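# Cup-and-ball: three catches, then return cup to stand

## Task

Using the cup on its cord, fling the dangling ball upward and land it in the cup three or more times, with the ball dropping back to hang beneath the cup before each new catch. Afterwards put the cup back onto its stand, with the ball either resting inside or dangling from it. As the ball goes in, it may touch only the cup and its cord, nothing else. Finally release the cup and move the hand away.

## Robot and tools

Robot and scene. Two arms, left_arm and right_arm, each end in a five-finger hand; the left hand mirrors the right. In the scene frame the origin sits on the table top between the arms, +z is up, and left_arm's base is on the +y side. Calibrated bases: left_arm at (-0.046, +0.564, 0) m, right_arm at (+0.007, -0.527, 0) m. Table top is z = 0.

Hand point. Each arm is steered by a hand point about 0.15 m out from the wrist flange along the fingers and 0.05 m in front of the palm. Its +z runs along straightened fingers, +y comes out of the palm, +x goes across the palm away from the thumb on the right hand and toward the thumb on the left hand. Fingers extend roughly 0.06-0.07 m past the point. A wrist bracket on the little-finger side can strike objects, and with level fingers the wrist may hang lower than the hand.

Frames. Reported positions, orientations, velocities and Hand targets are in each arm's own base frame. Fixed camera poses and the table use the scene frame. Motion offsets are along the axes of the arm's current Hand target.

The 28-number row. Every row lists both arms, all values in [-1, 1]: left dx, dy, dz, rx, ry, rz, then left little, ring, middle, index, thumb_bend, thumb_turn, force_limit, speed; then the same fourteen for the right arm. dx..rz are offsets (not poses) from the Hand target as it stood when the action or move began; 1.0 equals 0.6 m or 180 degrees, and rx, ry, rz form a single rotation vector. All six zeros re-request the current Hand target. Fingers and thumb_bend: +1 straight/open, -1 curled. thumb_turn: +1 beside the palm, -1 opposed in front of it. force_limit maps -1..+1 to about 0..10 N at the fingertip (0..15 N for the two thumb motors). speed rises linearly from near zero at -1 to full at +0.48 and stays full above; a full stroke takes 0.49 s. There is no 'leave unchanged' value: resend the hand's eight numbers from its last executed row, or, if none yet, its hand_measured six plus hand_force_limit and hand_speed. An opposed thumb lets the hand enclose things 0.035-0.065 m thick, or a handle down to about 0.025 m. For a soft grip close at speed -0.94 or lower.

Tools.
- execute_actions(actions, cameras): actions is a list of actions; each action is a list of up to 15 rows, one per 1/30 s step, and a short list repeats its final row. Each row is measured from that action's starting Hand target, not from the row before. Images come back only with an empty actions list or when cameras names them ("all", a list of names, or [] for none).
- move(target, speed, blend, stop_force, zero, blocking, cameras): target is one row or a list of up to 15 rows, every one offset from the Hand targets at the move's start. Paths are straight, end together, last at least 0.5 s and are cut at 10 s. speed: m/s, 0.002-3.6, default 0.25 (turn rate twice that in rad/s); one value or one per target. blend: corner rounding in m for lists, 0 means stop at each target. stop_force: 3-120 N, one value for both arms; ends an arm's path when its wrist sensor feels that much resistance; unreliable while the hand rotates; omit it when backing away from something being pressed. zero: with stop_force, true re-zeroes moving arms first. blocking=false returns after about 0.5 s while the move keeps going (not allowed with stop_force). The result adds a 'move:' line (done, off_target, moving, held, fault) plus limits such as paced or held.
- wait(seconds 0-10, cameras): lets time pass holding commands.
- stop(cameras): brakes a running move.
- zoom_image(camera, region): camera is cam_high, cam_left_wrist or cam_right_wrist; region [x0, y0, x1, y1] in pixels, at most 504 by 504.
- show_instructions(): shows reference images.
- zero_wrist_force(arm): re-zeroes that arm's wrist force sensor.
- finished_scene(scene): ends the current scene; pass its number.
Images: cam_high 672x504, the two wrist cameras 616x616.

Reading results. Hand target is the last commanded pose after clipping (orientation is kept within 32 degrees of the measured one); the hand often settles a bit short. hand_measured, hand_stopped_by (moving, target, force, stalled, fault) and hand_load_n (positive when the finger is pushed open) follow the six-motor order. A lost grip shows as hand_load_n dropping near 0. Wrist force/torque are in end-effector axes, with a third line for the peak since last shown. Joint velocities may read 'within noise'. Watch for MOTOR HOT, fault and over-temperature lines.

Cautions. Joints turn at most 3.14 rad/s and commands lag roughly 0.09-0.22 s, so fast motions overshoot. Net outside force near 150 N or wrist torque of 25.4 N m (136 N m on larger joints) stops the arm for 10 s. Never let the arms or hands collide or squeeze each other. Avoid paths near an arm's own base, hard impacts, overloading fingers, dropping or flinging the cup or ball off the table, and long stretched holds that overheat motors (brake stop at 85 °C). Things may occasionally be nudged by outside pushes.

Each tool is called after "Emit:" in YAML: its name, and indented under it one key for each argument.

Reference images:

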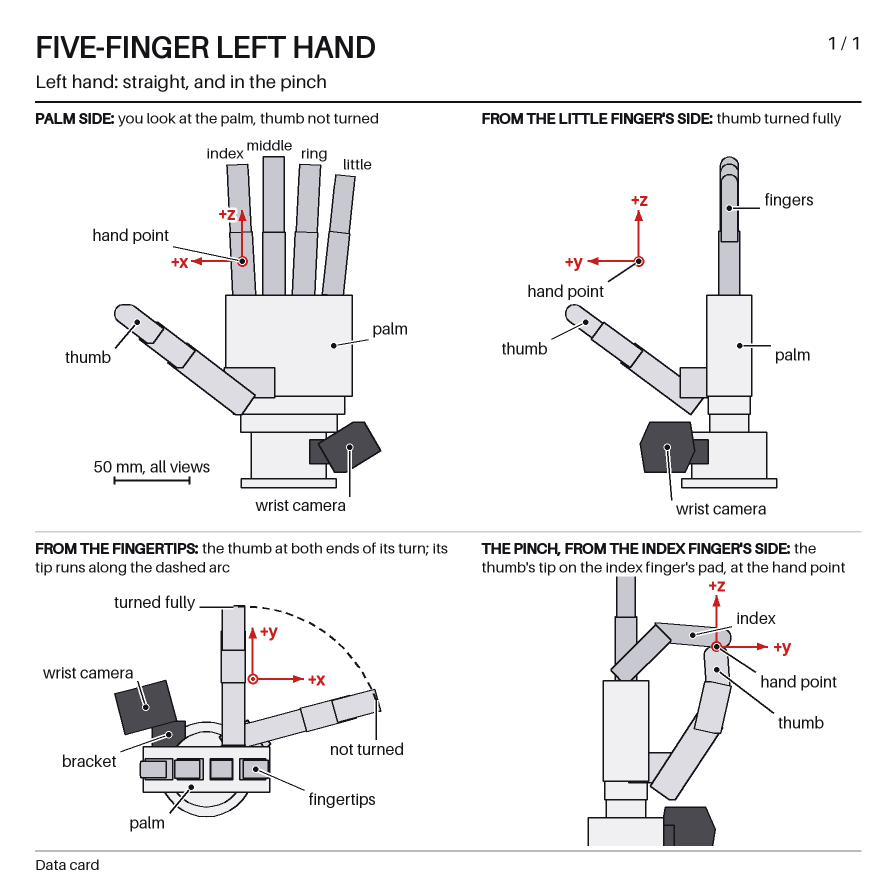

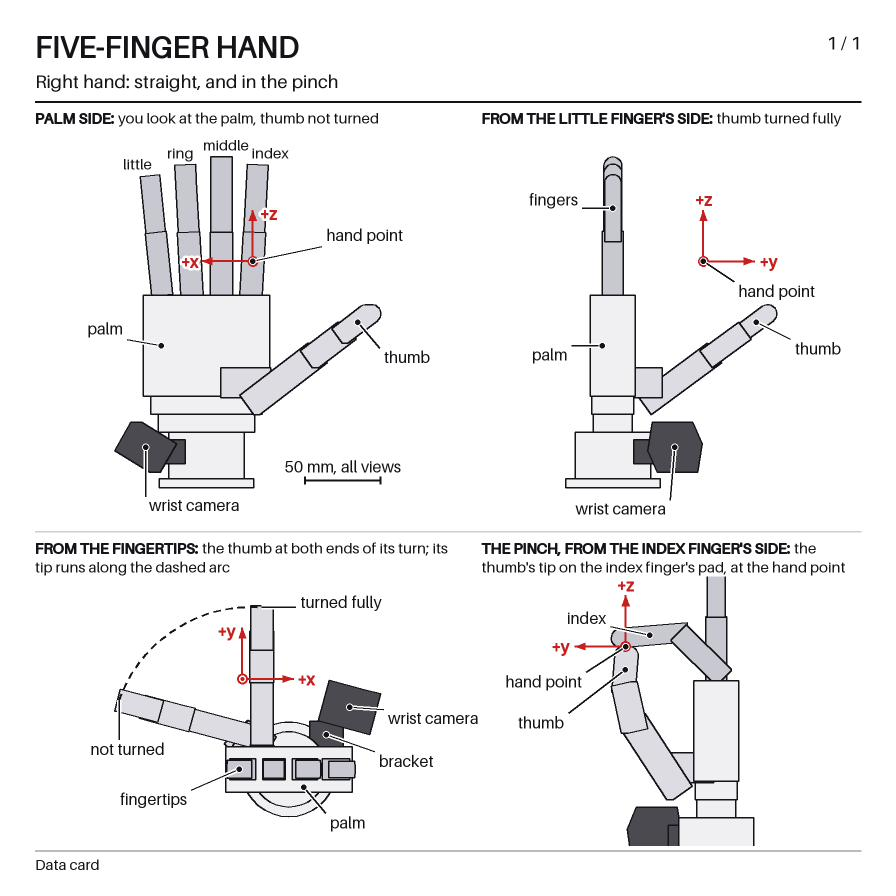

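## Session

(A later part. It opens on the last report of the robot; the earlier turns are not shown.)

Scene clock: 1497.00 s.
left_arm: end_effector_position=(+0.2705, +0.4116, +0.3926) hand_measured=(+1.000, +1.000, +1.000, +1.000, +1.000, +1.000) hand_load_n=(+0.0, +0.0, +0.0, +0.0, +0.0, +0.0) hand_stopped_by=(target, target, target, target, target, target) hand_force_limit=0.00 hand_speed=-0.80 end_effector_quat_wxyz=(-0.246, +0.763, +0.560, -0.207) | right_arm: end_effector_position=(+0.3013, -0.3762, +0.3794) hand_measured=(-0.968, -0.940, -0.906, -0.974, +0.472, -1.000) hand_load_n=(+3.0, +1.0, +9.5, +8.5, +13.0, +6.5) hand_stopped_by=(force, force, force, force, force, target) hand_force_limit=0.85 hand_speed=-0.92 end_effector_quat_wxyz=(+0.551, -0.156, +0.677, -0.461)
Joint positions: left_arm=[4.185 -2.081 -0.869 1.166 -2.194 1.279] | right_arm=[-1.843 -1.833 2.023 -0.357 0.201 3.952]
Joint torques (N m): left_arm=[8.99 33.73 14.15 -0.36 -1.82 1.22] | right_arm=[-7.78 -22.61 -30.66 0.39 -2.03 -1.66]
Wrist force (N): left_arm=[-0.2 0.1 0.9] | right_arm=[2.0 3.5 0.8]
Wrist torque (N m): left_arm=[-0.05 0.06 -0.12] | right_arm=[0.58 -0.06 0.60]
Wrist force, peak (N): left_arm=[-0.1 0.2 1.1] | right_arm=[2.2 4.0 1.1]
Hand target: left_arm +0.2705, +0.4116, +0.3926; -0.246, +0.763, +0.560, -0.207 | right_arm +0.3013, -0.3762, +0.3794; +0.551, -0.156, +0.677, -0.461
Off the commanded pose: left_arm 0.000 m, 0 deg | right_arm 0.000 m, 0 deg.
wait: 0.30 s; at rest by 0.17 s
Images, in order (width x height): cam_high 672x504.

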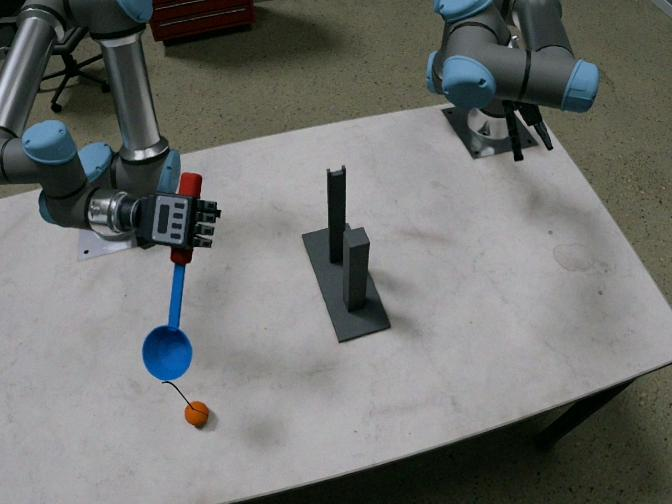

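Emit:
move:
  target:
    - [0,0,0,0,0,0,1,1,1,1,1,1,0,-0.8,0.0017,-0.0007,0.0136,0,0,0,-1,-1,-0.99,-1,-1,-1,0.85,-0.92]
    - [0,0,0,0,0,0,1,1,1,1,1,1,0,-0.8,-0.0174,-0.0259,0.0147,0,0,0,-1,-1,-0.99,-1,-1,-1,0.85,-0.92]
  speed: [0.02, 0.004]
  cameras: ["cam_high"]

Emit:
zoom_image:
  camera: "cam_high"
  region: [110, 330, 220, 440]

Emit:
wait:
  seconds: 0.1
  cameras: ["cam_high"]

Emit:
zoom_image:
  camera: "cam_high"
  region: [110, 330, 220, 440]

Emit:
wait:
  seconds: 0.1
  cameras: ["cam_high"]

Emit:
zoom_image:
  camera: "cam_high"
  region: [110, 330, 220, 440]

Emit:
wait:
  seconds: 0.2
  cameras: ["cam_high"]

Emit:
zoom_image:
  camera: "cam_high"
  region: [110, 330, 220, 440]

Scene clock: 1507.33 s.
left_arm: end_effector_position=(+0.2705, +0.4116, +0.3926) hand_measured=(+1.000, +1.000, +1.000, +1.000, +1.000, +1.000) hand_load_n=(+0.0, +0.0, +0.0, +0.0, +0.0, -0.5) hand_stopped_by=(target, target, target, target, target, target) hand_force_limit=0.00 hand_speed=-0.80 end_effector_quat_wxyz=(-0.246, +0.763, +0.560, -0.207) | right_arm: end_effector_position=(+0.3081, -0.3809, +0.3984) hand_measured=(-0.968, -0.940, -0.906, -0.974, +0.472, -1.000) hand_load_n=(+3.5, +1.0, +9.5, +8.5, +13.0, +6.5) hand_stopped_by=(force, force, force, force, force, target) hand_force_limit=0.85 hand_speed=-0.92 end_effector_quat_wxyz=(+0.551, -0.156, +0.677, -0.461)
Joint positions: left_arm=[4.185 -2.081 -0.869 1.166 -2.194 1.279] | right_arm=[-1.817 -1.82 1.964 -0.292 0.227 3.933]
Joint torques (N m): left_arm=[9.06 33.63 14.09 -0.34 -1.76 1.23] | right_arm=[9.03 -21.74 -27.14 -0.1 2.65 -2.37]
Wrist force (N): left_arm=[-0.3 0.0 1.0] | right_arm=[2.5 4.3 0.7]
Wrist torque (N m): left_arm=[-0.07 0.08 -0.12] | right_arm=[0.58 -0.04 0.73]
Wrist force, peak (N): left_arm=[0.0 0.5 1.2] | right_arm=[2.8 4.7 1.0]
Hand target: left_arm +0.2705, +0.4116, +0.3926; -0.246, +0.763, +0.560, -0.207 | right_arm +0.3081, -0.3809, +0.3983; +0.551, -0.156, +0.677, -0.461
Off the commanded pose: left_arm 0.000 m, 0 deg | right_arm 0.000 m, 0 deg.
move: done
Images, in order (width x height): cam_high 672x504.

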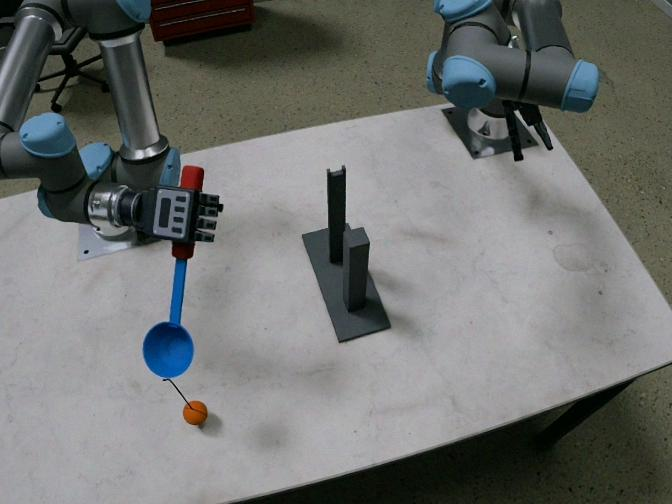

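Scaled by 4.582 from the camera's 672x504 image, which has a finer 960x720 frame.

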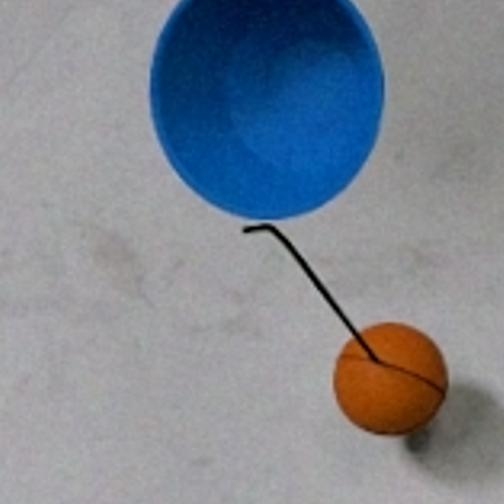

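Scene clock: 1507.43 s.
left_arm: end_effector_position=(+0.2705, +0.4116, +0.3926) hand_measured=(+1.000, +1.000, +1.000, +1.000, +1.000, +1.000) hand_load_n=(+0.0, +0.0, +0.0, +0.0, +0.0, +0.0) hand_stopped_by=(target, target, target, target, target, target) hand_force_limit=0.00 hand_speed=-0.80 end_effector_quat_wxyz=(-0.246, +0.763, +0.560, -0.207) | right_arm: end_effector_position=(+0.3081, -0.3809, +0.3984) hand_measured=(-0.968, -0.940, -0.906, -0.974, +0.472, -1.000) hand_load_n=(+3.5, +1.0, +9.5, +8.5, +13.0, +6.5) hand_stopped_by=(force, force, force, force, force, target) hand_force_limit=0.85 hand_speed=-0.92 end_effector_quat_wxyz=(+0.551, -0.156, +0.677, -0.461)
Joint positions: left_arm=[4.185 -2.081 -0.869 1.166 -2.194 1.279] | right_arm=[-1.817 -1.82 1.964 -0.292 0.227 3.933]
Joint torques (N m): left_arm=[9.46 33.7 13.55 -0.37 -1.74 1.31] | right_arm=[8.69 -20.95 -24.47 -0.8 2.61 -2.38]
Wrist force (N): left_arm=[-0.2 0.4 0.9] | right_arm=[2.6 4.4 0.9]
Wrist torque (N m): left_arm=[0.00 0.06 -0.12] | right_arm=[0.60 -0.07 0.74]
Wrist force, peak (N): left_arm=[-0.1 0.1 1.0] | right_arm=[2.6 4.4 0.9]
Hand target: left_arm +0.2705, +0.4116, +0.3926; -0.246, +0.763, +0.560, -0.207 | right_arm +0.3081, -0.3809, +0.3983; +0.551, -0.156, +0.677, -0.461
Off the commanded pose: left_arm 0.000 m, 0 deg | right_arm 0.000 m, 0 deg.
wait: 0.10 s; no rest
Images, in order (width x height): cam_high 672x504.

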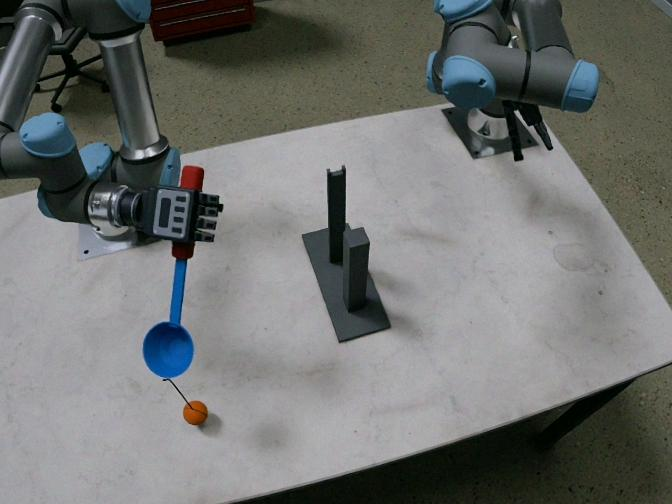

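Scaled by 4.582 from the camera's 672x504 image, which has a finer 960x720 frame.

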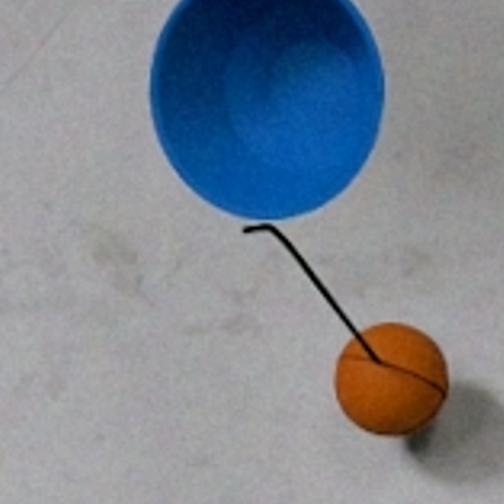

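Scene clock: 1507.53 s.
left_arm: end_effector_position=(+0.2705, +0.4116, +0.3926) hand_measured=(+1.000, +1.000, +1.000, +1.000, +1.000, +1.000) hand_load_n=(+0.0, +0.0, +0.0, +0.0, +0.0, +0.0) hand_stopped_by=(target, target, target, target, target, target) hand_force_limit=0.00 hand_speed=-0.80 end_effector_quat_wxyz=(-0.246, +0.763, +0.560, -0.207) | right_arm: end_effector_position=(+0.3081, -0.3809, +0.3984) hand_measured=(-0.968, -0.940, -0.906, -0.974, +0.472, -1.000) hand_load_n=(+3.5, +1.0, +9.5, +8.5, +13.0, +6.5) hand_stopped_by=(force, force, force, force, force, target) hand_force_limit=0.85 hand_speed=-0.92 end_effector_quat_wxyz=(+0.551, -0.156, +0.677, -0.461)
Joint positions: left_arm=[4.185 -2.081 -0.869 1.166 -2.194 1.279] | right_arm=[-1.817 -1.82 1.964 -0.292 0.227 3.933]
Joint torques (N m): left_arm=[9.23 34.15 13.98 -0.37 -1.62 1.19] | right_arm=[8.95 -20.67 -22.85 -1.44 2.74 -2.37]
Wrist force (N): left_arm=[-0.1 0.2 1.1] | right_arm=[1.9 4.0 0.8]
Wrist torque (N m): left_arm=[-0.04 0.04 -0.11] | right_arm=[0.61 -0.02 0.72]
Wrist force, peak (N): left_arm=[-0.2 0.4 1.1] | right_arm=[2.1 4.6 1.0]
Hand target: left_arm +0.2705, +0.4116, +0.3926; -0.246, +0.763, +0.560, -0.207 | right_arm +0.3081, -0.3809, +0.3983; +0.551, -0.156, +0.677, -0.461
Off the commanded pose: left_arm 0.000 m, 0 deg | right_arm 0.000 m, 0 deg.
wait: 0.10 s; no rest
Images, in order (width x height): cam_high 672x504.

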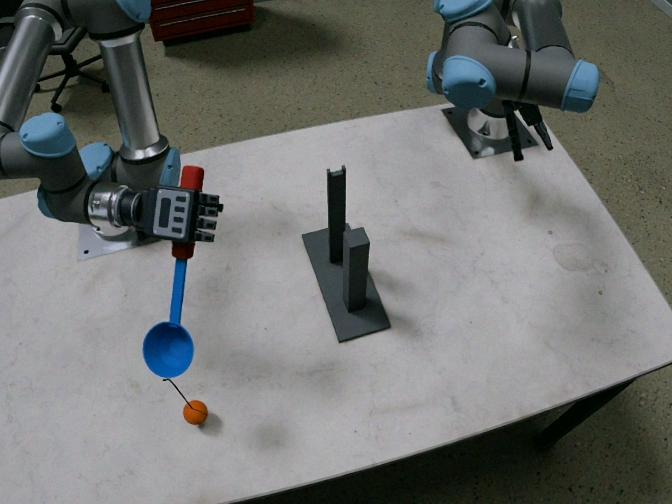

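Scaled by 4.582 from the camera's 672x504 image, which has a finer 960x720 frame.

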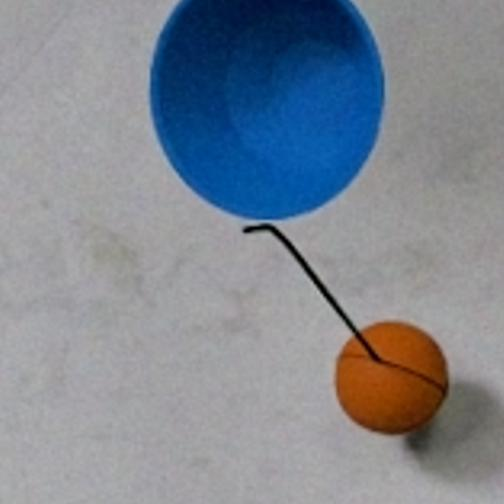

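Scene clock: 1507.73 s.
left_arm: end_effector_position=(+0.2705, +0.4116, +0.3926) hand_measured=(+1.000, +1.000, +1.000, +1.000, +1.000, +1.000) hand_load_n=(+0.0, +0.0, +0.0, -0.5, -0.5, +0.0) hand_stopped_by=(target, target, target, target, target, target) hand_force_limit=0.00 hand_speed=-0.80 end_effector_quat_wxyz=(-0.246, +0.763, +0.560, -0.207) | right_arm: end_effector_position=(+0.3081, -0.3809, +0.3984) hand_measured=(-0.968, -0.940, -0.906, -0.974, +0.472, -1.000) hand_load_n=(+3.0, +1.5, +9.5, +8.5, +13.0, +6.5) hand_stopped_by=(force, force, force, force, force, target) hand_force_limit=0.85 hand_speed=-0.92 end_effector_quat_wxyz=(+0.551, -0.156, +0.677, -0.461)
Joint positions: left_arm=[4.185 -2.081 -0.869 1.166 -2.194 1.279] | right_arm=[-1.817 -1.82 1.964 -0.292 0.227 3.933]
Joint torques (N m): left_arm=[9.31 34.06 14.42 -0.34 -1.74 1.31] | right_arm=[8.83 -18.95 -20.19 -2.04 2.73 -2.42]
Wrist force (N): left_arm=[-0.1 0.1 1.1] | right_arm=[1.9 3.7 1.0]
Wrist torque (N m): left_arm=[-0.06 0.05 -0.11] | right_arm=[0.57 -0.05 0.72]
Wrist force, peak (N): left_arm=[0.1 0.3 1.1] | right_arm=[2.7 4.1 0.9]
Hand target: left_arm +0.2705, +0.4116, +0.3926; -0.246, +0.763, +0.560, -0.207 | right_arm +0.3081, -0.3809, +0.3983; +0.551, -0.156, +0.677, -0.461
Off the commanded pose: left_arm 0.000 m, 0 deg | right_arm 0.000 m, 0 deg.
wait: 0.20 s; at rest by 0.17 s
Images, in order (width x height): cam_high 672x504.

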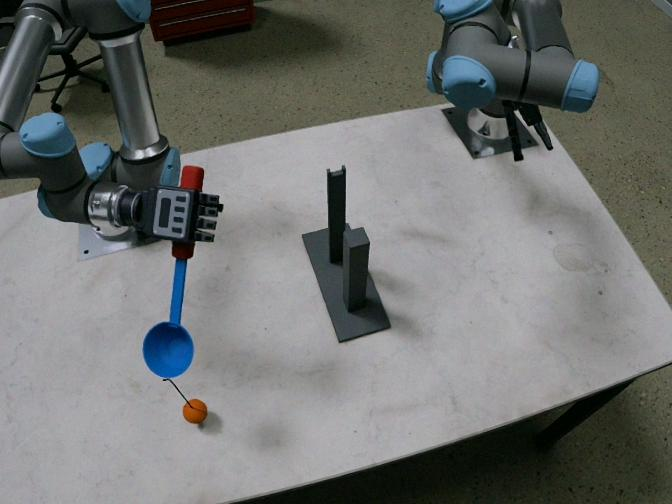

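Scaled by 4.582 from the camera's 672x504 image, which has a finer 960x720 frame.

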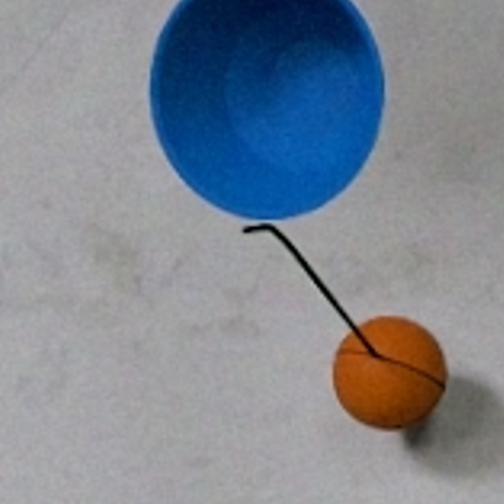

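Emit:
move:
  target: [0,0,0,0,0,0,1,1,1,1,1,1,0,-0.8,-0.0923,-0.1222,0.0052,0,0,0,-1,-1,-0.99,-1,-1,-1,0.85,-0.92]
  speed: 0.12

Emit:
execute_actions:
  actions:
    - [[0,0,0,0,0,0,1,1,1,1,1,1,0,-0.8,0,0,0,0,0,0,-1,-1,-0.99,-1,-1,-1,0.85,-0.92],[0,0,0,0,0,0,1,1,1,1,1,1,0,-0.8,0,0,0,0,0,0,-1,-1,-0.99,-1,-1,-1,0.85,-0.92],[0,0,0,0,0,0,1,1,1,1,1,1,0,-0.8,0,0,0,0,0,0,-1,-1,-0.99,-1,-1,-1,0.85,-0.92],[0,0,0,0,0,0,1,1,1,1,1,1,0,-0.8,0,0,0,0,0,0,-1,-1,-0.99,-1,-1,-1,0.85,-0.92],[0,0,0,0,0,0,1,1,1,1,1,1,0,-0.8,0,0,0,0,0,0,-1,-1,-0.99,-1,-1,-1,0.85,-0.92],[0,0,0,0,0,0,1,1,1,1,1,1,0,-0.8,0,0,0,0,0,0,-1,-1,-0.99,-1,-1,-1,0.85,-0.92],[0,0,0,0,0,0,1,1,1,1,1,1,0,-0.8,0,0,0,0,0,0,-1,-1,-0.99,-1,-1,-1,0.85,-0.92],[0,0,0,0,0,0,1,1,1,1,1,1,0,-0.8,0,0,0,0,0,0,-1,-1,-0.99,-1,-1,-1,0.85,-0.92],[0,0,0,0,0,0,1,1,1,1,1,1,0,-0.8,0,0,0,0,0,0,-1,-1,-0.99,-1,-1,-1,0.85,-0.92],[0,0,0,0,0,0,1,1,1,1,1,1,0,-0.8,0,0,0,0,0,0,-1,-1,-0.99,-1,-1,-1,0.85,-0.92],[0,0,0,0,0,0,1,1,1,1,1,1,0,-0.8,0,0,0,0,0,0,-1,-1,-0.99,-1,-1,-1,0.85,-0.92],[0,0,0,0,0,0,1,1,1,1,1,1,0,-0.8,0.0001,0.0001,0.0035,0,0,0,-1,-1,-0.99,-1,-1,-1,0.85,-0.92],[0,0,0,0,0,0,1,1,1,1,1,1,0,-0.8,0.0002,0.0003,0.0104,0,0,0,-1,-1,-0.99,-1,-1,-1,0.85,-0.92],[0,0,0,0,0,0,1,1,1,1,1,1,0,-0.8,0.0004,0.0005,0.0208,0,0,0,-1,-1,-0.99,-1,-1,-1,0.85,-0.92],[0,0,0,0,0,0,1,1,1,1,1,1,0,-0.8,0.0007,0.0009,0.0347,0,0,0,-1,-1,-0.99,-1,-1,-1,0.85,-0.92]]
    - [[0,0,0,0,0,0,1,1,1,1,1,1,0,-0.8,0.0003,0.0004,0.0139,0,0,0,-1,-1,-0.99,-1,-1,-1,0.85,-0.92],[0,0,0,0,0,0,1,1,1,1,1,1,0,-0.8,0.0006,0.0007,0.0277,0,0,0,-1,-1,-0.99,-1,-1,-1,0.85,-0.92],[0,0,0,0,0,0,1,1,1,1,1,1,0,-0.8,0.0009,0.0011,0.0416,0,0,0,-1,-1,-0.99,-1,-1,-1,0.85,-0.92],[0,0,0,0,0,0,1,1,1,1,1,1,0,-0.8,0.0012,0.0014,0.0555,0,0,0,-1,-1,-0.99,-1,-1,-1,0.85,-0.92],[0,0,0,0,0,0,1,1,1,1,1,1,0,-0.8,0.0015,0.0018,0.0693,0,0,0,-1,-1,-0.99,-1,-1,-1,0.85,-0.92],[0,0,0,0,0,0,1,1,1,1,1,1,0,-0.8,0.0018,0.0021,0.0832,0,0,0,-1,-1,-0.99,-1,-1,-1,0.85,-0.92],[0,0,0,0,0,0,1,1,1,1,1,1,0,-0.8,0.0021,0.0025,0.0971,0,0,0,-1,-1,-0.99,-1,-1,-1,0.85,-0.92],[0,0,0,0,0,0,1,1,1,1,1,1,0,-0.8,0.0024,0.0028,0.111,0,0,0,-1,-1,-0.99,-1,-1,-1,0.85,-0.92],[0,0,0,0,0,0,1,1,1,1,1,1,0,-0.8,0.0027,0.0032,0.1248,0,0,0,-1,-1,-0.99,-1,-1,-1,0.85,-0.92],[0,0,0,0,0,0,1,1,1,1,1,1,0,-0.8,0.0028,0.0033,0.1297,0,0,0,-1,-1,-0.99,-1,-1,-1,0.85,-0.92],[0,0,0,0,0,0,1,1,1,1,1,1,0,-0.8,0.0027,0.0032,0.1255,0,0,0,-1,-1,-0.99,-1,-1,-1,0.85,-0.92],[0,0,0,0,0,0,1,1,1,1,1,1,0,-0.8,0.0024,0.0028,0.1123,0,0,0,-1,-1,-0.99,-1,-1,-1,0.85,-0.92],[0,0,0,0,0,0,1,1,1,1,1,1,0,-0.8,0.0019,0.0023,0.0902,0,0,0,-1,-1,-0.99,-1,-1,-1,0.85,-0.92],[0,0,0,0,0,0,1,1,1,1,1,1,0,-0.8,0.0015,0.0017,0.068,0,0,0,-1,-1,-0.99,-1,-1,-1,0.85,-0.92],[0,0,0,0,0,0,1,1,1,1,1,1,0,-0.8,0.001,0.0012,0.0458,0,0,0,-1,-1,-0.99,-1,-1,-1,0.85,-0.92]]
    - [[0,0,0,0,0,0,1,1,1,1,1,1,0,-0.8,-0.0005,-0.0006,-0.0222,0,0,0,-1,-1,-0.99,-1,-1,-1,0.85,-0.92],[0,0,0,0,0,0,1,1,1,1,1,1,0,-0.8,-0.0009,-0.0011,-0.0444,0,0,0,-1,-1,-0.99,-1,-1,-1,0.85,-0.92],[0,0,0,0,0,0,1,1,1,1,1,1,0,-0.8,-0.0014,-0.0017,-0.0666,0,0,0,-1,-1,-0.99,-1,-1,-1,0.85,-0.92],[0,0,0,0,0,0,1,1,1,1,1,1,0,-0.8,-0.0019,-0.0022,-0.0888,0,0,0,-1,-1,-0.99,-1,-1,-1,0.85,-0.92],[0,0,0,0,0,0,1,1,1,1,1,1,0,-0.8,-0.0024,-0.0028,-0.111,0,0,0,-1,-1,-0.99,-1,-1,-1,0.85,-0.92],[0,0,0,0,0,0,1,1,1,1,1,1,0,-0.8,-0.0028,-0.0034,-0.1331,0,0,0,-1,-1,-0.99,-1,-1,-1,0.85,-0.92],[0,0,0,0,0,0,1,1,1,1,1,1,0,-0.8,-0.0033,-0.0039,-0.1553,0,0,0,-1,-1,-0.99,-1,-1,-1,0.85,-0.92],[0,0,0,0,0,0,1,1,1,1,1,1,0,-0.8,-0.0035,-0.0042,-0.1643,0,0,0,-1,-1,-0.99,-1,-1,-1,0.85,-0.92],[0,0,0,0,0,0,1,1,1,1,1,1,0,-0.8,-0.0034,-0.0041,-0.1602,0,0,0,-1,-1,-0.99,-1,-1,-1,0.85,-0.92],[0,0,0,0,0,0,1,1,1,1,1,1,0,-0.8,-0.0031,-0.0036,-0.1428,0,0,0,-1,-1,-0.99,-1,-1,-1,0.85,-0.92],[0,0,0,0,0,0,1,1,1,1,1,1,0,-0.8,-0.0024,-0.0028,-0.1123,0,0,0,-1,-1,-0.99,-1,-1,-1,0.85,-0.92],[0,0,0,0,0,0,1,1,1,1,1,1,0,-0.8,-0.0018,-0.0021,-0.0818,0,0,0,-1,-1,-0.99,-1,-1,-1,0.85,-0.92],[0,0,0,0,0,0,1,1,1,1,1,1,0,-0.8,-0.0011,-0.0013,-0.0513,0,0,0,-1,-1,-0.99,-1,-1,-1,0.85,-0.92],[0,0,0,0,0,0,1,1,1,1,1,1,0,-0.8,-0.0004,-0.0005,-0.0208,0,0,0,-1,-1,-0.99,-1,-1,-1,0.85,-0.92],[0,0,0,0,0,0,1,1,1,1,1,1,0,-0.8,0.0002,0.0002,0.0097,0,0,0,-1,-1,-0.99,-1,-1,-1,0.85,-0.92]]
    - [[0,0,0,0,0,0,1,1,1,1,1,1,0,-0.8,0.0007,0.0008,0.0305,0,0,0,-1,-1,-0.99,-1,-1,-1,0.85,-0.92],[0,0,0,0,0,0,1,1,1,1,1,1,0,-0.8,0.0013,0.0015,0.061,0,0,0,-1,-1,-0.99,-1,-1,-1,0.85,-0.92],[0,0,0,0,0,0,1,1,1,1,1,1,0,-0.8,0.002,0.0023,0.0915,0,0,0,-1,-1,-0.99,-1,-1,-1,0.85,-0.92],[0,0,0,0,0,0,1,1,1,1,1,1,0,-0.8,0.0026,0.0031,0.122,0,0,0,-1,-1,-0.99,-1,-1,-1,0.85,-0.92],[0,0,0,0,0,0,1,1,1,1,1,1,0,-0.8,0.0033,0.0039,0.1526,0,0,0,-1,-1,-0.99,-1,-1,-1,0.85,-0.92],[0,0,0,0,0,0,1,1,1,1,1,1,0,-0.8,0.0039,0.0046,0.1831,0,0,0,-1,-1,-0.99,-1,-1,-1,0.85,-0.92],[0,0,0,0,0,0,1,1,1,1,1,1,0,-0.8,0.0046,0.0054,0.2136,0,0,0,-1,-1,-0.99,-1,-1,-1,0.85,-0.92],[0,0,0,0,0,0,1,1,1,1,1,1,0,-0.8,0.0049,0.0058,0.2295,0,0,0,-1,-1,-0.99,-1,-1,-1,0.85,-0.92],[0,0,0,0,0,0,1,1,1,1,1,1,0,-0.8,0.0049,0.0058,0.2309,0,0,0,-1,-1,-0.99,-1,-1,-1,0.85,-0.92],[0,0,0,0,0,0,1,1,1,1,1,1,0,-0.8,0.0047,0.0055,0.2177,0,0,0,-1,-1,-0.99,-1,-1,-1,0.85,-0.92],[0,0,0,0,0,0,1,1,1,1,1,1,0,-0.8,0.0041,0.0048,0.19,0,0,0,-1,-1,-0.99,-1,-1,-1,0.85,-0.92],[0,0,0,0,0,0,1,1,1,1,1,1,0,-0.8,0.0116,-0.0017,0.1692,0,0,0,-1,-1,-0.99,-1,-1,-1,0.85,-0.92],[0,0,0,0,0,0,1,1,1,1,1,1,0,-0.8,0.0206,-0.0092,0.1553,0,0,0,-1,-1,-0.99,-1,-1,-1,0.85,-0.92],[0,0,0,0,0,0,1,1,1,1,1,1,0,-0.8,0.0297,-0.0163,0.1484,0,0,0,-1,-1,-0.99,-1,-1,-1,0.85,-0.92],[0,0,0,0,0,0,1,1,1,1,1,1,0,-0.8,0.0404,-0.0243,0.1483,0,0,0,-1,-1,-0.99,-1,-1,-1,0.85,-0.92]]
  cameras: ["cam_high", "cam_left_wrist"]

Emit:
wait:
  seconds: 0.1
  cameras: ["cam_high", "cam_left_wrist"]

Emit:
wait:
  seconds: 0.1
  cameras: ["cam_high"]

Emit:
wait:
  seconds: 0.2
  cameras: ["cam_high"]

Scene clock: 1539.40 s.
left_arm: end_effector_position=(+0.2705, +0.4116, +0.3926) hand_measured=(+1.000, +1.000, +1.000, +1.000, +1.000, +1.000) hand_load_n=(+0.0, +0.0, +0.0, +0.0, +0.0, +0.0) hand_stopped_by=(target, target, target, target, target, target) hand_force_limit=0.00 hand_speed=-0.80 end_effector_quat_wxyz=(-0.246, +0.763, +0.560, -0.207) | right_arm: end_effector_position=(+0.3082, -0.3810, +0.4902) hand_measured=(-0.968, -0.940, -0.906, -0.974, +0.472, -1.000) hand_load_n=(+3.5, +1.5, +9.0, +8.5, +13.0, +6.5) hand_stopped_by=(force, force, force, force, force, target) hand_force_limit=0.85 hand_speed=-0.92 end_effector_quat_wxyz=(+0.551, -0.156, +0.678, -0.461) end_effector_velocity=(+0.000, +0.000, +0.000) end_effector_angular_velocity=(+0.006, -0.002, +0.000)
Joint positions: left_arm=[4.185 -2.081 -0.869 1.166 -2.194 1.279] | right_arm=[-1.817 -1.826 1.733 -0.055 0.227 3.932]
Joint velocities: left_arm=[within noise] | right_arm=[0 0 0.002 0 0 0.005]
Joint torques (N m): left_arm=[8.68 34.16 13.9 -0.39 -1.81 1.24] | right_arm=[8.28 -12.26 -21.87 -2.73 2.87 1.69]
Wrist force (N): left_arm=[-0.1 0.2 1.0] | right_arm=[1.9 3.7 0.9]
Wrist torque (N m): left_arm=[-0.04 0.04 -0.11] | right_arm=[0.55 -0.02 0.71]
Wrist force, peak (N): left_arm=[-0.2 0.3 1.3] | right_arm=[3.1 5.4 1.0]
Hand target: left_arm +0.2705, +0.4116, +0.3926; -0.246, +0.763, +0.560, -0.207 | right_arm +0.3082, -0.3809, +0.4903; +0.551, -0.156, +0.677, -0.461
Off the commanded pose: left_arm 0.000 m, 0 deg | right_arm 0.000 m, 0 deg.
move: done

Scene clock: 1541.83 s.
left_arm: end_effector_position=(+0.2705, +0.4116, +0.3926) hand_measured=(+1.000, +1.000, +1.000, +1.000, +1.000, +1.000) hand_load_n=(+0.0, +0.0, +0.0, +0.0, +0.0, +0.0) hand_stopped_by=(target, target, target, target, target, target) hand_force_limit=0.00 hand_speed=-0.80 end_effector_quat_wxyz=(-0.246, +0.763, +0.560, -0.207) | right_arm: end_effector_position=(+0.4244, -0.4708, +0.4903) hand_measured=(-0.968, -0.940, -0.906, -0.974, +0.472, -1.000) hand_load_n=(+0.0, +1.0, +9.0, +10.5, +14.5, +11.5) hand_stopped_by=(force, force, force, force, force, target) hand_force_limit=0.85 hand_speed=-0.92 end_effector_quat_wxyz=(+0.550, -0.156, +0.678, -0.462) end_effector_velocity=(+0.000, +0.001, +0.000) end_effector_angular_velocity=(+0.000, +0.000, +0.004)
Joint positions: left_arm=[4.185 -2.081 -0.869 1.166 -2.194 1.279] | right_arm=[-1.476 -1.505 1.442 0.003 0.569 3.838]
Joint velocities: left_arm=[within noise] | right_arm=[-0.001 0 0 0 -0.005 0]
Joint torques (N m): left_arm=[9.16 33.76 13.21 -0.24 -1.73 1.37] | right_arm=[-7.55 -35.48 -20.39 -1.27 -2.43 -2.19]
Wrist force (N): left_arm=[-0.2 0.2 1.1] | right_arm=[2.9 3.8 -0.1]
Wrist torque (N m): left_arm=[-0.04 0.07 -0.12] | right_arm=[0.54 0.17 0.65]
Wrist force, peak (N): left_arm=[0.0 0.3 1.2] | right_arm=[2.9 5.0 11.9]
Hand target: left_arm +0.2705, +0.4116, +0.3926; -0.246, +0.763, +0.560, -0.207 | right_arm +0.4231, -0.4709, +0.4903; +0.551, -0.156, +0.677, -0.461
Off the commanded pose: left_arm 0.000 m, 0 deg | right_arm 0.001 m, 0 deg.
Step readings (end_effector_position of left_arm | right_arm):
0: (+0.2705, +0.4116, +0.3926) | (+0.3082, -0.3810, +0.4902)
1: (+0.2705, +0.4116, +0.3926) | (+0.3082, -0.3810, +0.4902)
2: (+0.2705, +0.4116, +0.3926) | (+0.3082, -0.3809, +0.4902)
4: (+0.2705, +0.4116, +0.3926) | (+0.3082, -0.3809, +0.4902)
8: (+0.2705, +0.4116, +0.3926) | (+0.3082, -0.3809, +0.4902)
15: (+0.2705, +0.4116, +0.3926) | (+0.3136, -0.3834, +0.4903)
16: (+0.2705, +0.4116, +0.3926) | (+0.3184, -0.3857, +0.4901)
17: (+0.2705, +0.4116, +0.3926) | (+0.3261, -0.3892, +0.4898)
19: (+0.2705, +0.4116, +0.3926) | (+0.3404, -0.3959, +0.4892)
23: (+0.2705, +0.4116, +0.3926) | (+0.3717, -0.4117, +0.4892)
30: (+0.2705, +0.4116, +0.3926) | (+0.3787, -0.4168, +0.4903)
31: (+0.2705, +0.4116, +0.3926) | (+0.3686, -0.4112, +0.4903)
32: (+0.2705, +0.4116, +0.3926) | (+0.3579, -0.4052, +0.4901)
34: (+0.2705, +0.4116, +0.3926) | (+0.3360, -0.3933, +0.4898)
38: (+0.2705, +0.4116, +0.3926) | (+0.2894, -0.3698, +0.4891)
45: (+0.2705, +0.4116, +0.3926) | (+0.3118, -0.3776, +0.4885)
46: (+0.2705, +0.4116, +0.3926) | (+0.3269, -0.3837, +0.4871)
47: (+0.2705, +0.4116, +0.3926) | (+0.3465, -0.3925, +0.4853)
49: (+0.2705, +0.4116, +0.3926) | (+0.3791, -0.4087, +0.4836)
53: (+0.2705, +0.4116, +0.3926) | (+0.4500, -0.4460, +0.4850)
60: (+0.2705, +0.4116, +0.3926) | (+0.4387, -0.4609, +0.4909)
camera_calibration:
cam_left_wrist: T_world_to_cam=[[-0.641971, 0.517504, 0.565741, -0.255726], [0.734502, 0.626762, 0.260148, -0.56419], [-0.219957, 0.582545, -0.78247, 0.234956], [0, 0, 0, 1]] pos_world=[0.301911, 0.34908, 0.475293]
Images, in order (width x height): cam_high 672x504, cam_left_wrist 616x616.

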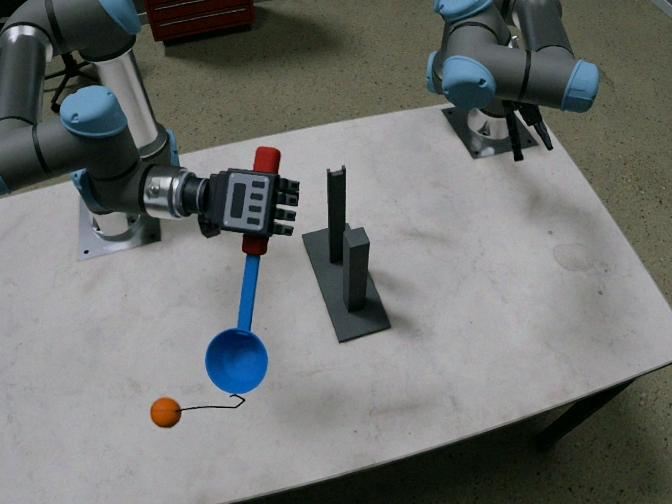

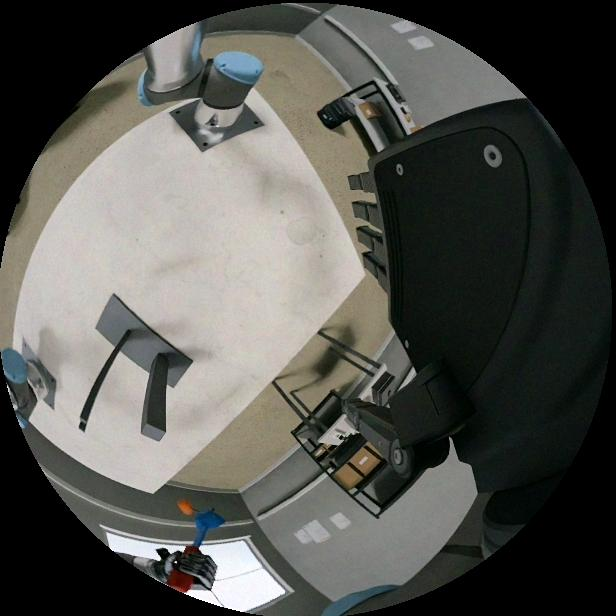

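Scene clock: 1541.93 s.
left_arm: end_effector_position=(+0.2705, +0.4116, +0.3926) hand_measured=(+1.000, +1.000, +1.000, +1.000, +1.000, +1.000) hand_load_n=(+0.0, +0.0, +0.0, +0.0, -0.5, +0.0) hand_stopped_by=(target, target, target, target, target, target) hand_force_limit=0.00 hand_speed=-0.80 end_effector_quat_wxyz=(-0.246, +0.763, +0.560, -0.207) | right_arm: end_effector_position=(+0.4244, -0.4707, +0.4903) hand_measured=(-0.968, -0.940, -0.906, -0.974, +0.472, -1.000) hand_load_n=(+0.0, +0.0, +9.5, +10.0, +13.0, +6.5) hand_stopped_by=(force, force, force, force, force, target) hand_force_limit=0.85 hand_speed=-0.92 end_effector_quat_wxyz=(+0.550, -0.156, +0.678, -0.462)
Joint positions: left_arm=[4.185 -2.081 -0.869 1.166 -2.194 1.279] | right_arm=[-1.476 -1.505 1.442 0.003 0.568 3.838]
Joint torques (N m): left_arm=[9.44 33.57 13.86 -0.44 -1.74 1.2] | right_arm=[-3.35 -36.62 -21.62 -2.21 -1.57 -2.15]
Wrist force (N): left_arm=[-0.2 0.1 1.0] | right_arm=[2.7 5.1 0.3]
Wrist torque (N m): left_arm=[-0.05 0.07 -0.12] | right_arm=[0.65 -0.07 0.94]
Wrist force, peak (N): left_arm=[-0.2 0.4 1.1] | right_arm=[2.5 5.7 3.8]
Hand target: left_arm +0.2705, +0.4116, +0.3926; -0.246, +0.763, +0.560, -0.207 | right_arm +0.4231, -0.4709, +0.4903; +0.551, -0.156, +0.677, -0.461
Off the commanded pose: left_arm 0.000 m, 0 deg | right_arm 0.001 m, 0 deg.
wait: 0.10 s; no rest
camera_calibration:
cam_left_wrist: T_world_to_cam=[[-0.641971, 0.517504, 0.565741, -0.255726], [0.734502, 0.626762, 0.260148, -0.56419], [-0.219957, 0.582545, -0.78247, 0.234956], [0, 0, 0, 1]] pos_world=[0.301911, 0.34908, 0.475293]
Images, in order (width x height): cam_high 672x504, cam_left_wrist 616x616.

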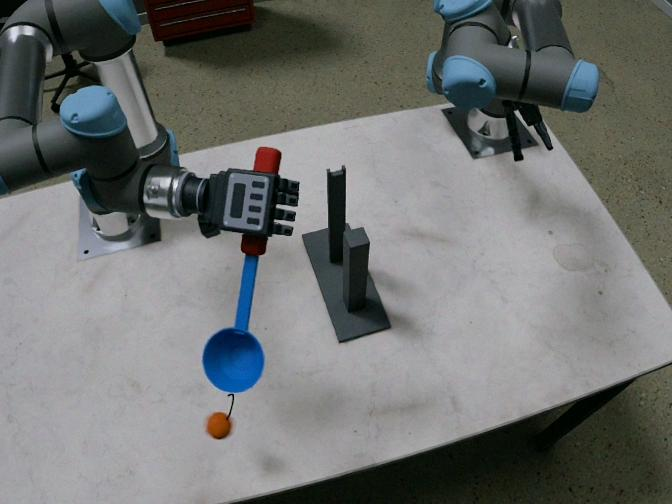

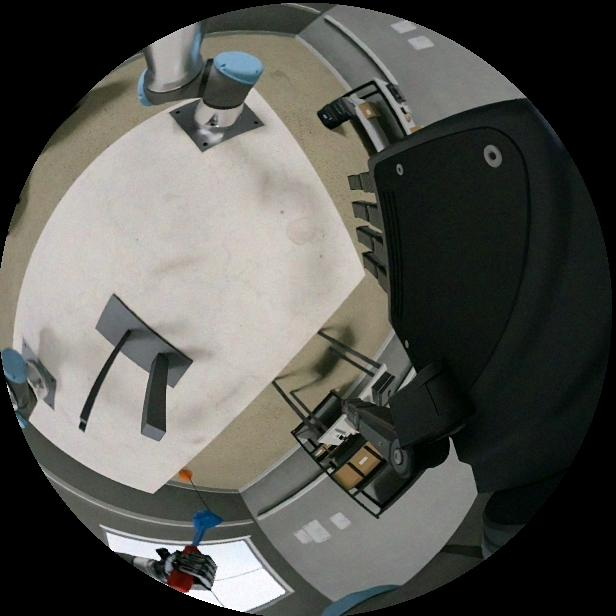

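Scene clock: 1542.03 s.
left_arm: end_effector_position=(+0.2705, +0.4116, +0.3926) hand_measured=(+1.000, +1.000, +1.000, +1.000, +1.000, +1.000) hand_load_n=(+0.0, +0.0, +0.0, +0.0, +0.0, +0.0) hand_stopped_by=(target, target, target, target, target, target) hand_force_limit=0.00 hand_speed=-0.80 end_effector_quat_wxyz=(-0.246, +0.763, +0.560, -0.207) | right_arm: end_effector_position=(+0.4244, -0.4707, +0.4903) hand_measured=(-0.968, -0.940, -0.906, -0.974, +0.472, -1.000) hand_load_n=(+4.0, +3.5, +9.5, +10.0, +13.0, +6.5) hand_stopped_by=(force, force, force, force, force, target) hand_force_limit=0.85 hand_speed=-0.92 end_effector_quat_wxyz=(+0.550, -0.156, +0.678, -0.462)
Joint positions: left_arm=[4.185 -2.081 -0.869 1.166 -2.194 1.279] | right_arm=[-1.476 -1.505 1.442 0.003 0.568 3.838]
Joint torques (N m): left_arm=[9.62 33.98 13.43 -0.36 -1.76 1.29] | right_arm=[-6.12 -37.39 -21.63 -2.62 -1.2 -2.12]
Wrist force (N): left_arm=[-0.2 0.2 0.9] | right_arm=[1.6 3.3 0.9]
Wrist torque (N m): left_arm=[-0.04 0.05 -0.12] | right_arm=[0.54 -0.03 0.52]
Wrist force, peak (N): left_arm=[-0.4 0.3 1.1] | right_arm=[1.8 3.8 2.8]
Hand target: left_arm +0.2705, +0.4116, +0.3926; -0.246, +0.763, +0.560, -0.207 | right_arm +0.4231, -0.4709, +0.4903; +0.551, -0.156, +0.677, -0.461
Off the commanded pose: left_arm 0.000 m, 0 deg | right_arm 0.001 m, 0 deg.
wait: 0.10 s; no rest
Images, in order (width x height): cam_high 672x504.

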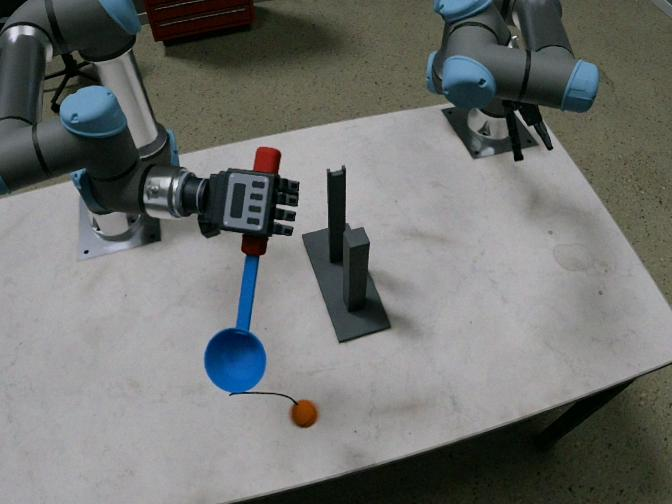

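Scene clock: 1542.23 s.
left_arm: end_effector_position=(+0.2705, +0.4116, +0.3926) hand_measured=(+1.000, +1.000, +1.000, +1.000, +1.000, +1.000) hand_load_n=(+0.0, -0.5, +0.0, +0.0, +0.0, +0.0) hand_stopped_by=(target, target, target, target, target, target) hand_force_limit=0.00 hand_speed=-0.80 end_effector_quat_wxyz=(-0.246, +0.763, +0.560, -0.207) | right_arm: end_effector_position=(+0.4244, -0.4707, +0.4903) hand_measured=(-0.968, -0.940, -0.906, -0.974, +0.472, -1.000) hand_load_n=(+3.5, +3.0, +9.5, +10.0, +13.0, +6.0) hand_stopped_by=(force, force, force, force, force, target) hand_force_limit=0.85 hand_speed=-0.92 end_effector_quat_wxyz=(+0.550, -0.156, +0.678, -0.462)
Joint positions: left_arm=[4.185 -2.081 -0.869 1.166 -2.194 1.279] | right_arm=[-1.476 -1.505 1.442 0.003 0.568 3.838]
Joint torques (N m): left_arm=[9.28 33.52 13.42 -0.45 -1.72 1.37] | right_arm=[-6.65 -37.4 -22.71 -2.89 -0.76 -2.08]
Wrist force (N): left_arm=[0.0 0.4 0.9] | right_arm=[1.9 4.0 1.3]
Wrist torque (N m): left_arm=[-0.01 0.03 -0.11] | right_arm=[0.61 -0.26 0.74]
Wrist force, peak (N): left_arm=[-0.1 0.2 1.1] | right_arm=[2.1 4.5 1.1]
Hand target: left_arm +0.2705, +0.4116, +0.3926; -0.246, +0.763, +0.560, -0.207 | right_arm +0.4231, -0.4709, +0.4903; +0.551, -0.156, +0.677, -0.461
Off the commanded pose: left_arm 0.000 m, 0 deg | right_arm 0.001 m, 0 deg.
wait: 0.20 s; at rest by 0.17 s
Images, in order (width x height): cam_high 672x504.

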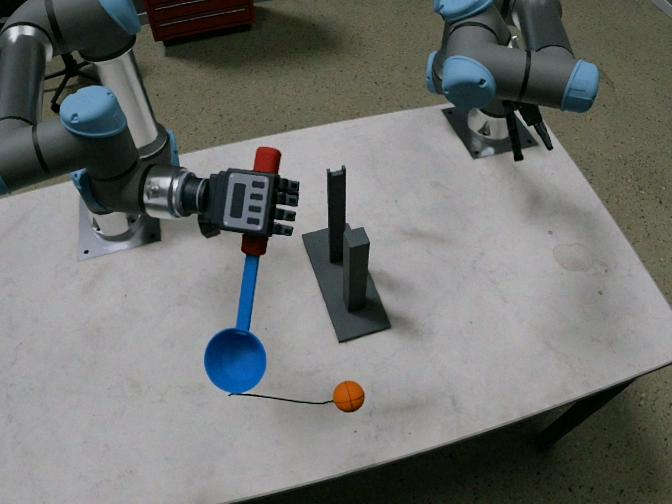

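Emit:
move:
  target: [0,0,0,0,0,0,1,1,1,1,1,1,0,-0.8,0.0884,0.1952,-0.2458,0,0,0,-1,-1,-0.99,-1,-1,-1,0.85,-0.92]
  speed: 0.12

Emit:
wait:
  seconds: 2.5
  cameras: ["cam_high"]

Emit:
zoom_image:
  camera: "cam_high"
  region: [110, 330, 220, 440]

Emit:
wait:
  seconds: 0.5
  cameras: ["cam_high"]

Emit:
zoom_image:
  camera: "cam_high"
  region: [110, 330, 220, 440]

Scene clock: 1602.50 s.
left_arm: end_effector_position=(+0.2705, +0.4116, +0.3926) hand_measured=(+1.000, +1.000, +1.000, +1.000, +1.000, +1.000) hand_load_n=(+0.0, +0.0, +0.0, +0.0, +0.0, +0.0) hand_stopped_by=(target, target, target, target, target, target) hand_force_limit=0.00 hand_speed=-0.80 end_effector_quat_wxyz=(-0.246, +0.763, +0.560, -0.207) | right_arm: end_effector_position=(+0.3082, -0.3808, +0.3601) hand_measured=(-0.968, -0.940, -0.906, -0.974, +0.472, -1.000) hand_load_n=(+3.0, +2.5, +9.5, +10.5, +13.5, +6.0) hand_stopped_by=(force, force, force, force, force, target) hand_force_limit=0.85 hand_speed=-0.92 end_effector_quat_wxyz=(+0.551, -0.156, +0.677, -0.462)
Joint positions: left_arm=[4.185 -2.081 -0.869 1.166 -2.194 1.279] | right_arm=[-1.817 -1.801 2.05 -0.397 0.227 3.933]
Joint torques (N m): left_arm=[8.7 34.22 13.54 -0.36 -1.73 1.37] | right_arm=[-0.38 0.79 -25.55 0.31 1.82 -2.25]
Wrist force (N): left_arm=[-0.2 0.2 1.0] | right_arm=[2.3 3.8 1.1]
Wrist torque (N m): left_arm=[-0.04 0.06 -0.12] | right_arm=[0.55 -0.06 0.59]
Wrist force, peak (N): left_arm=[-0.2 0.5 1.3] | right_arm=[2.9 5.1 0.9]
Hand target: left_arm +0.2705, +0.4116, +0.3926; -0.246, +0.763, +0.560, -0.207 | right_arm +0.3082, -0.3808, +0.3600; +0.551, -0.156, +0.677, -0.461
Off the commanded pose: left_arm 0.000 m, 0 deg | right_arm 0.000 m, 0 deg.
move: done

Scene clock: 1605.00 s.
left_arm: end_effector_position=(+0.2705, +0.4116, +0.3926) hand_measured=(+1.000, +1.000, +1.000, +1.000, +1.000, +1.000) hand_load_n=(+0.0, +0.0, +0.0, -0.5, +0.0, +0.0) hand_stopped_by=(target, target, target, target, target, target) hand_force_limit=0.00 hand_speed=-0.80 end_effector_quat_wxyz=(-0.246, +0.763, +0.560, -0.207) | right_arm: end_effector_position=(+0.3082, -0.3808, +0.3600) hand_measured=(-0.968, -0.940, -0.906, -0.974, +0.472, -1.000) hand_load_n=(+3.0, +3.0, +9.5, +10.0, +13.0, +6.0) hand_stopped_by=(force, force, force, force, force, target) hand_force_limit=0.85 hand_speed=-0.92 end_effector_quat_wxyz=(+0.551, -0.156, +0.677, -0.461)
Joint positions: left_arm=[4.185 -2.081 -0.869 1.166 -2.194 1.279] | right_arm=[-1.817 -1.801 2.05 -0.397 0.227 3.933]
Joint torques (N m): left_arm=[9.39 33.95 13.96 -0.4 -1.77 1.21] | right_arm=[-6.67 0.56 -18.84 -0.49 -1.76 -2.13]
Wrist force (N): left_arm=[-0.1 0.3 0.8] | right_arm=[2.0 3.3 1.0]
Wrist torque (N m): left_arm=[-0.02 0.05 -0.12] | right_arm=[0.54 -0.07 0.58]
Wrist force, peak (N): left_arm=[0.0 0.3 1.2] | right_arm=[2.2 4.2 0.8]
Hand target: left_arm +0.2705, +0.4116, +0.3926; -0.246, +0.763, +0.560, -0.207 | right_arm +0.3082, -0.3808, +0.3600; +0.551, -0.156, +0.677, -0.461
Off the commanded pose: left_arm 0.000 m, 0 deg | right_arm 0.000 m, 0 deg.
wait: 2.50 s; at rest by 0.17 s
Images, in order (width x height): cam_high 672x504.

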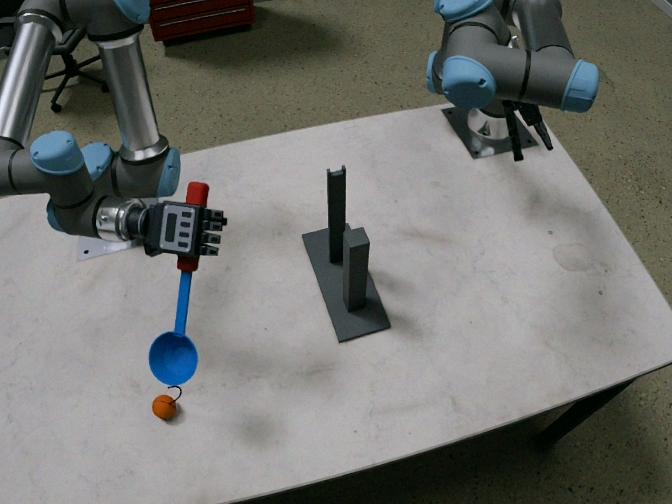

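Scaled by 4.582 from the camera's 672x504 image, which has a finer 960x720 frame.

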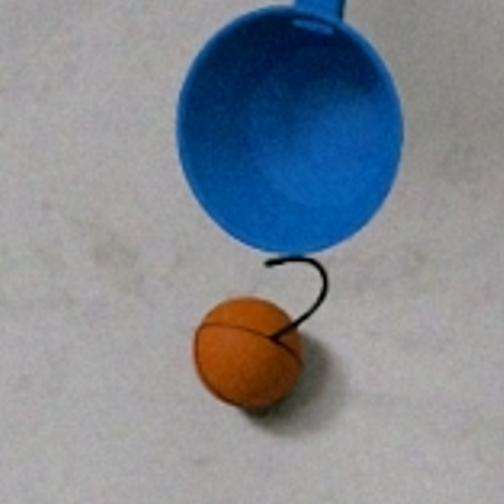

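Scene clock: 1605.50 s.
left_arm: end_effector_position=(+0.2705, +0.4116, +0.3926) hand_measured=(+1.000, +1.000, +1.000, +1.000, +1.000, +1.000) hand_load_n=(+0.0, +0.0, +0.0, +0.0, +0.0, +0.0) hand_stopped_by=(target, target, target, target, target, target) hand_force_limit=0.00 hand_speed=-0.80 end_effector_quat_wxyz=(-0.246, +0.763, +0.560, -0.207) | right_arm: end_effector_position=(+0.3082, -0.3808, +0.3600) hand_measured=(-0.968, -0.940, -0.906, -0.974, +0.472, -1.000) hand_load_n=(+3.0, +2.5, +9.0, +10.0, +13.0, +6.0) hand_stopped_by=(force, force, force, force, force, target) hand_force_limit=0.85 hand_speed=-0.92 end_effector_quat_wxyz=(+0.551, -0.156, +0.677, -0.461)
Joint positions: left_arm=[4.185 -2.081 -0.869 1.166 -2.194 1.279] | right_arm=[-1.817 -1.801 2.05 -0.397 0.227 3.933]
Joint torques (N m): left_arm=[9.46 33.68 13.78 -0.42 -1.75 1.34] | right_arm=[-6.18 0.6 -18.87 -0.55 -1.81 -2.11]
Wrist force (N): left_arm=[-0.1 0.3 1.1] | right_arm=[2.0 3.7 1.2]
Wrist torque (N m): left_arm=[-0.04 0.05 -0.11] | right_arm=[0.54 -0.05 0.58]
Wrist force, peak (N): left_arm=[-0.2 0.2 1.3] | right_arm=[2.2 4.1 0.9]
Hand target: left_arm +0.2705, +0.4116, +0.3926; -0.246, +0.763, +0.560, -0.207 | right_arm +0.3082, -0.3808, +0.3600; +0.551, -0.156, +0.677, -0.461
Off the commanded pose: left_arm 0.000 m, 0 deg | right_arm 0.000 m, 0 deg.
wait: 0.50 s; at rest by 0.17 s
Images, in order (width x height): cam_high 672x504.

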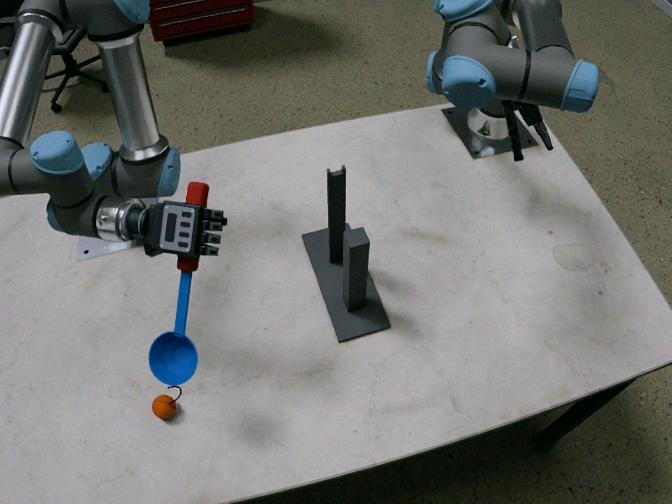

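Scaled by 4.582 from the camera's 672x504 image, which has a finer 960x720 frame.

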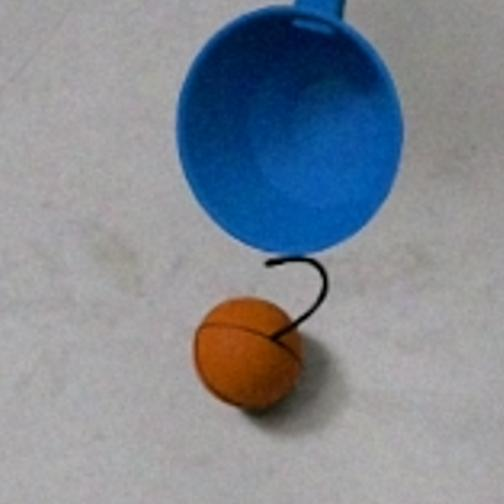

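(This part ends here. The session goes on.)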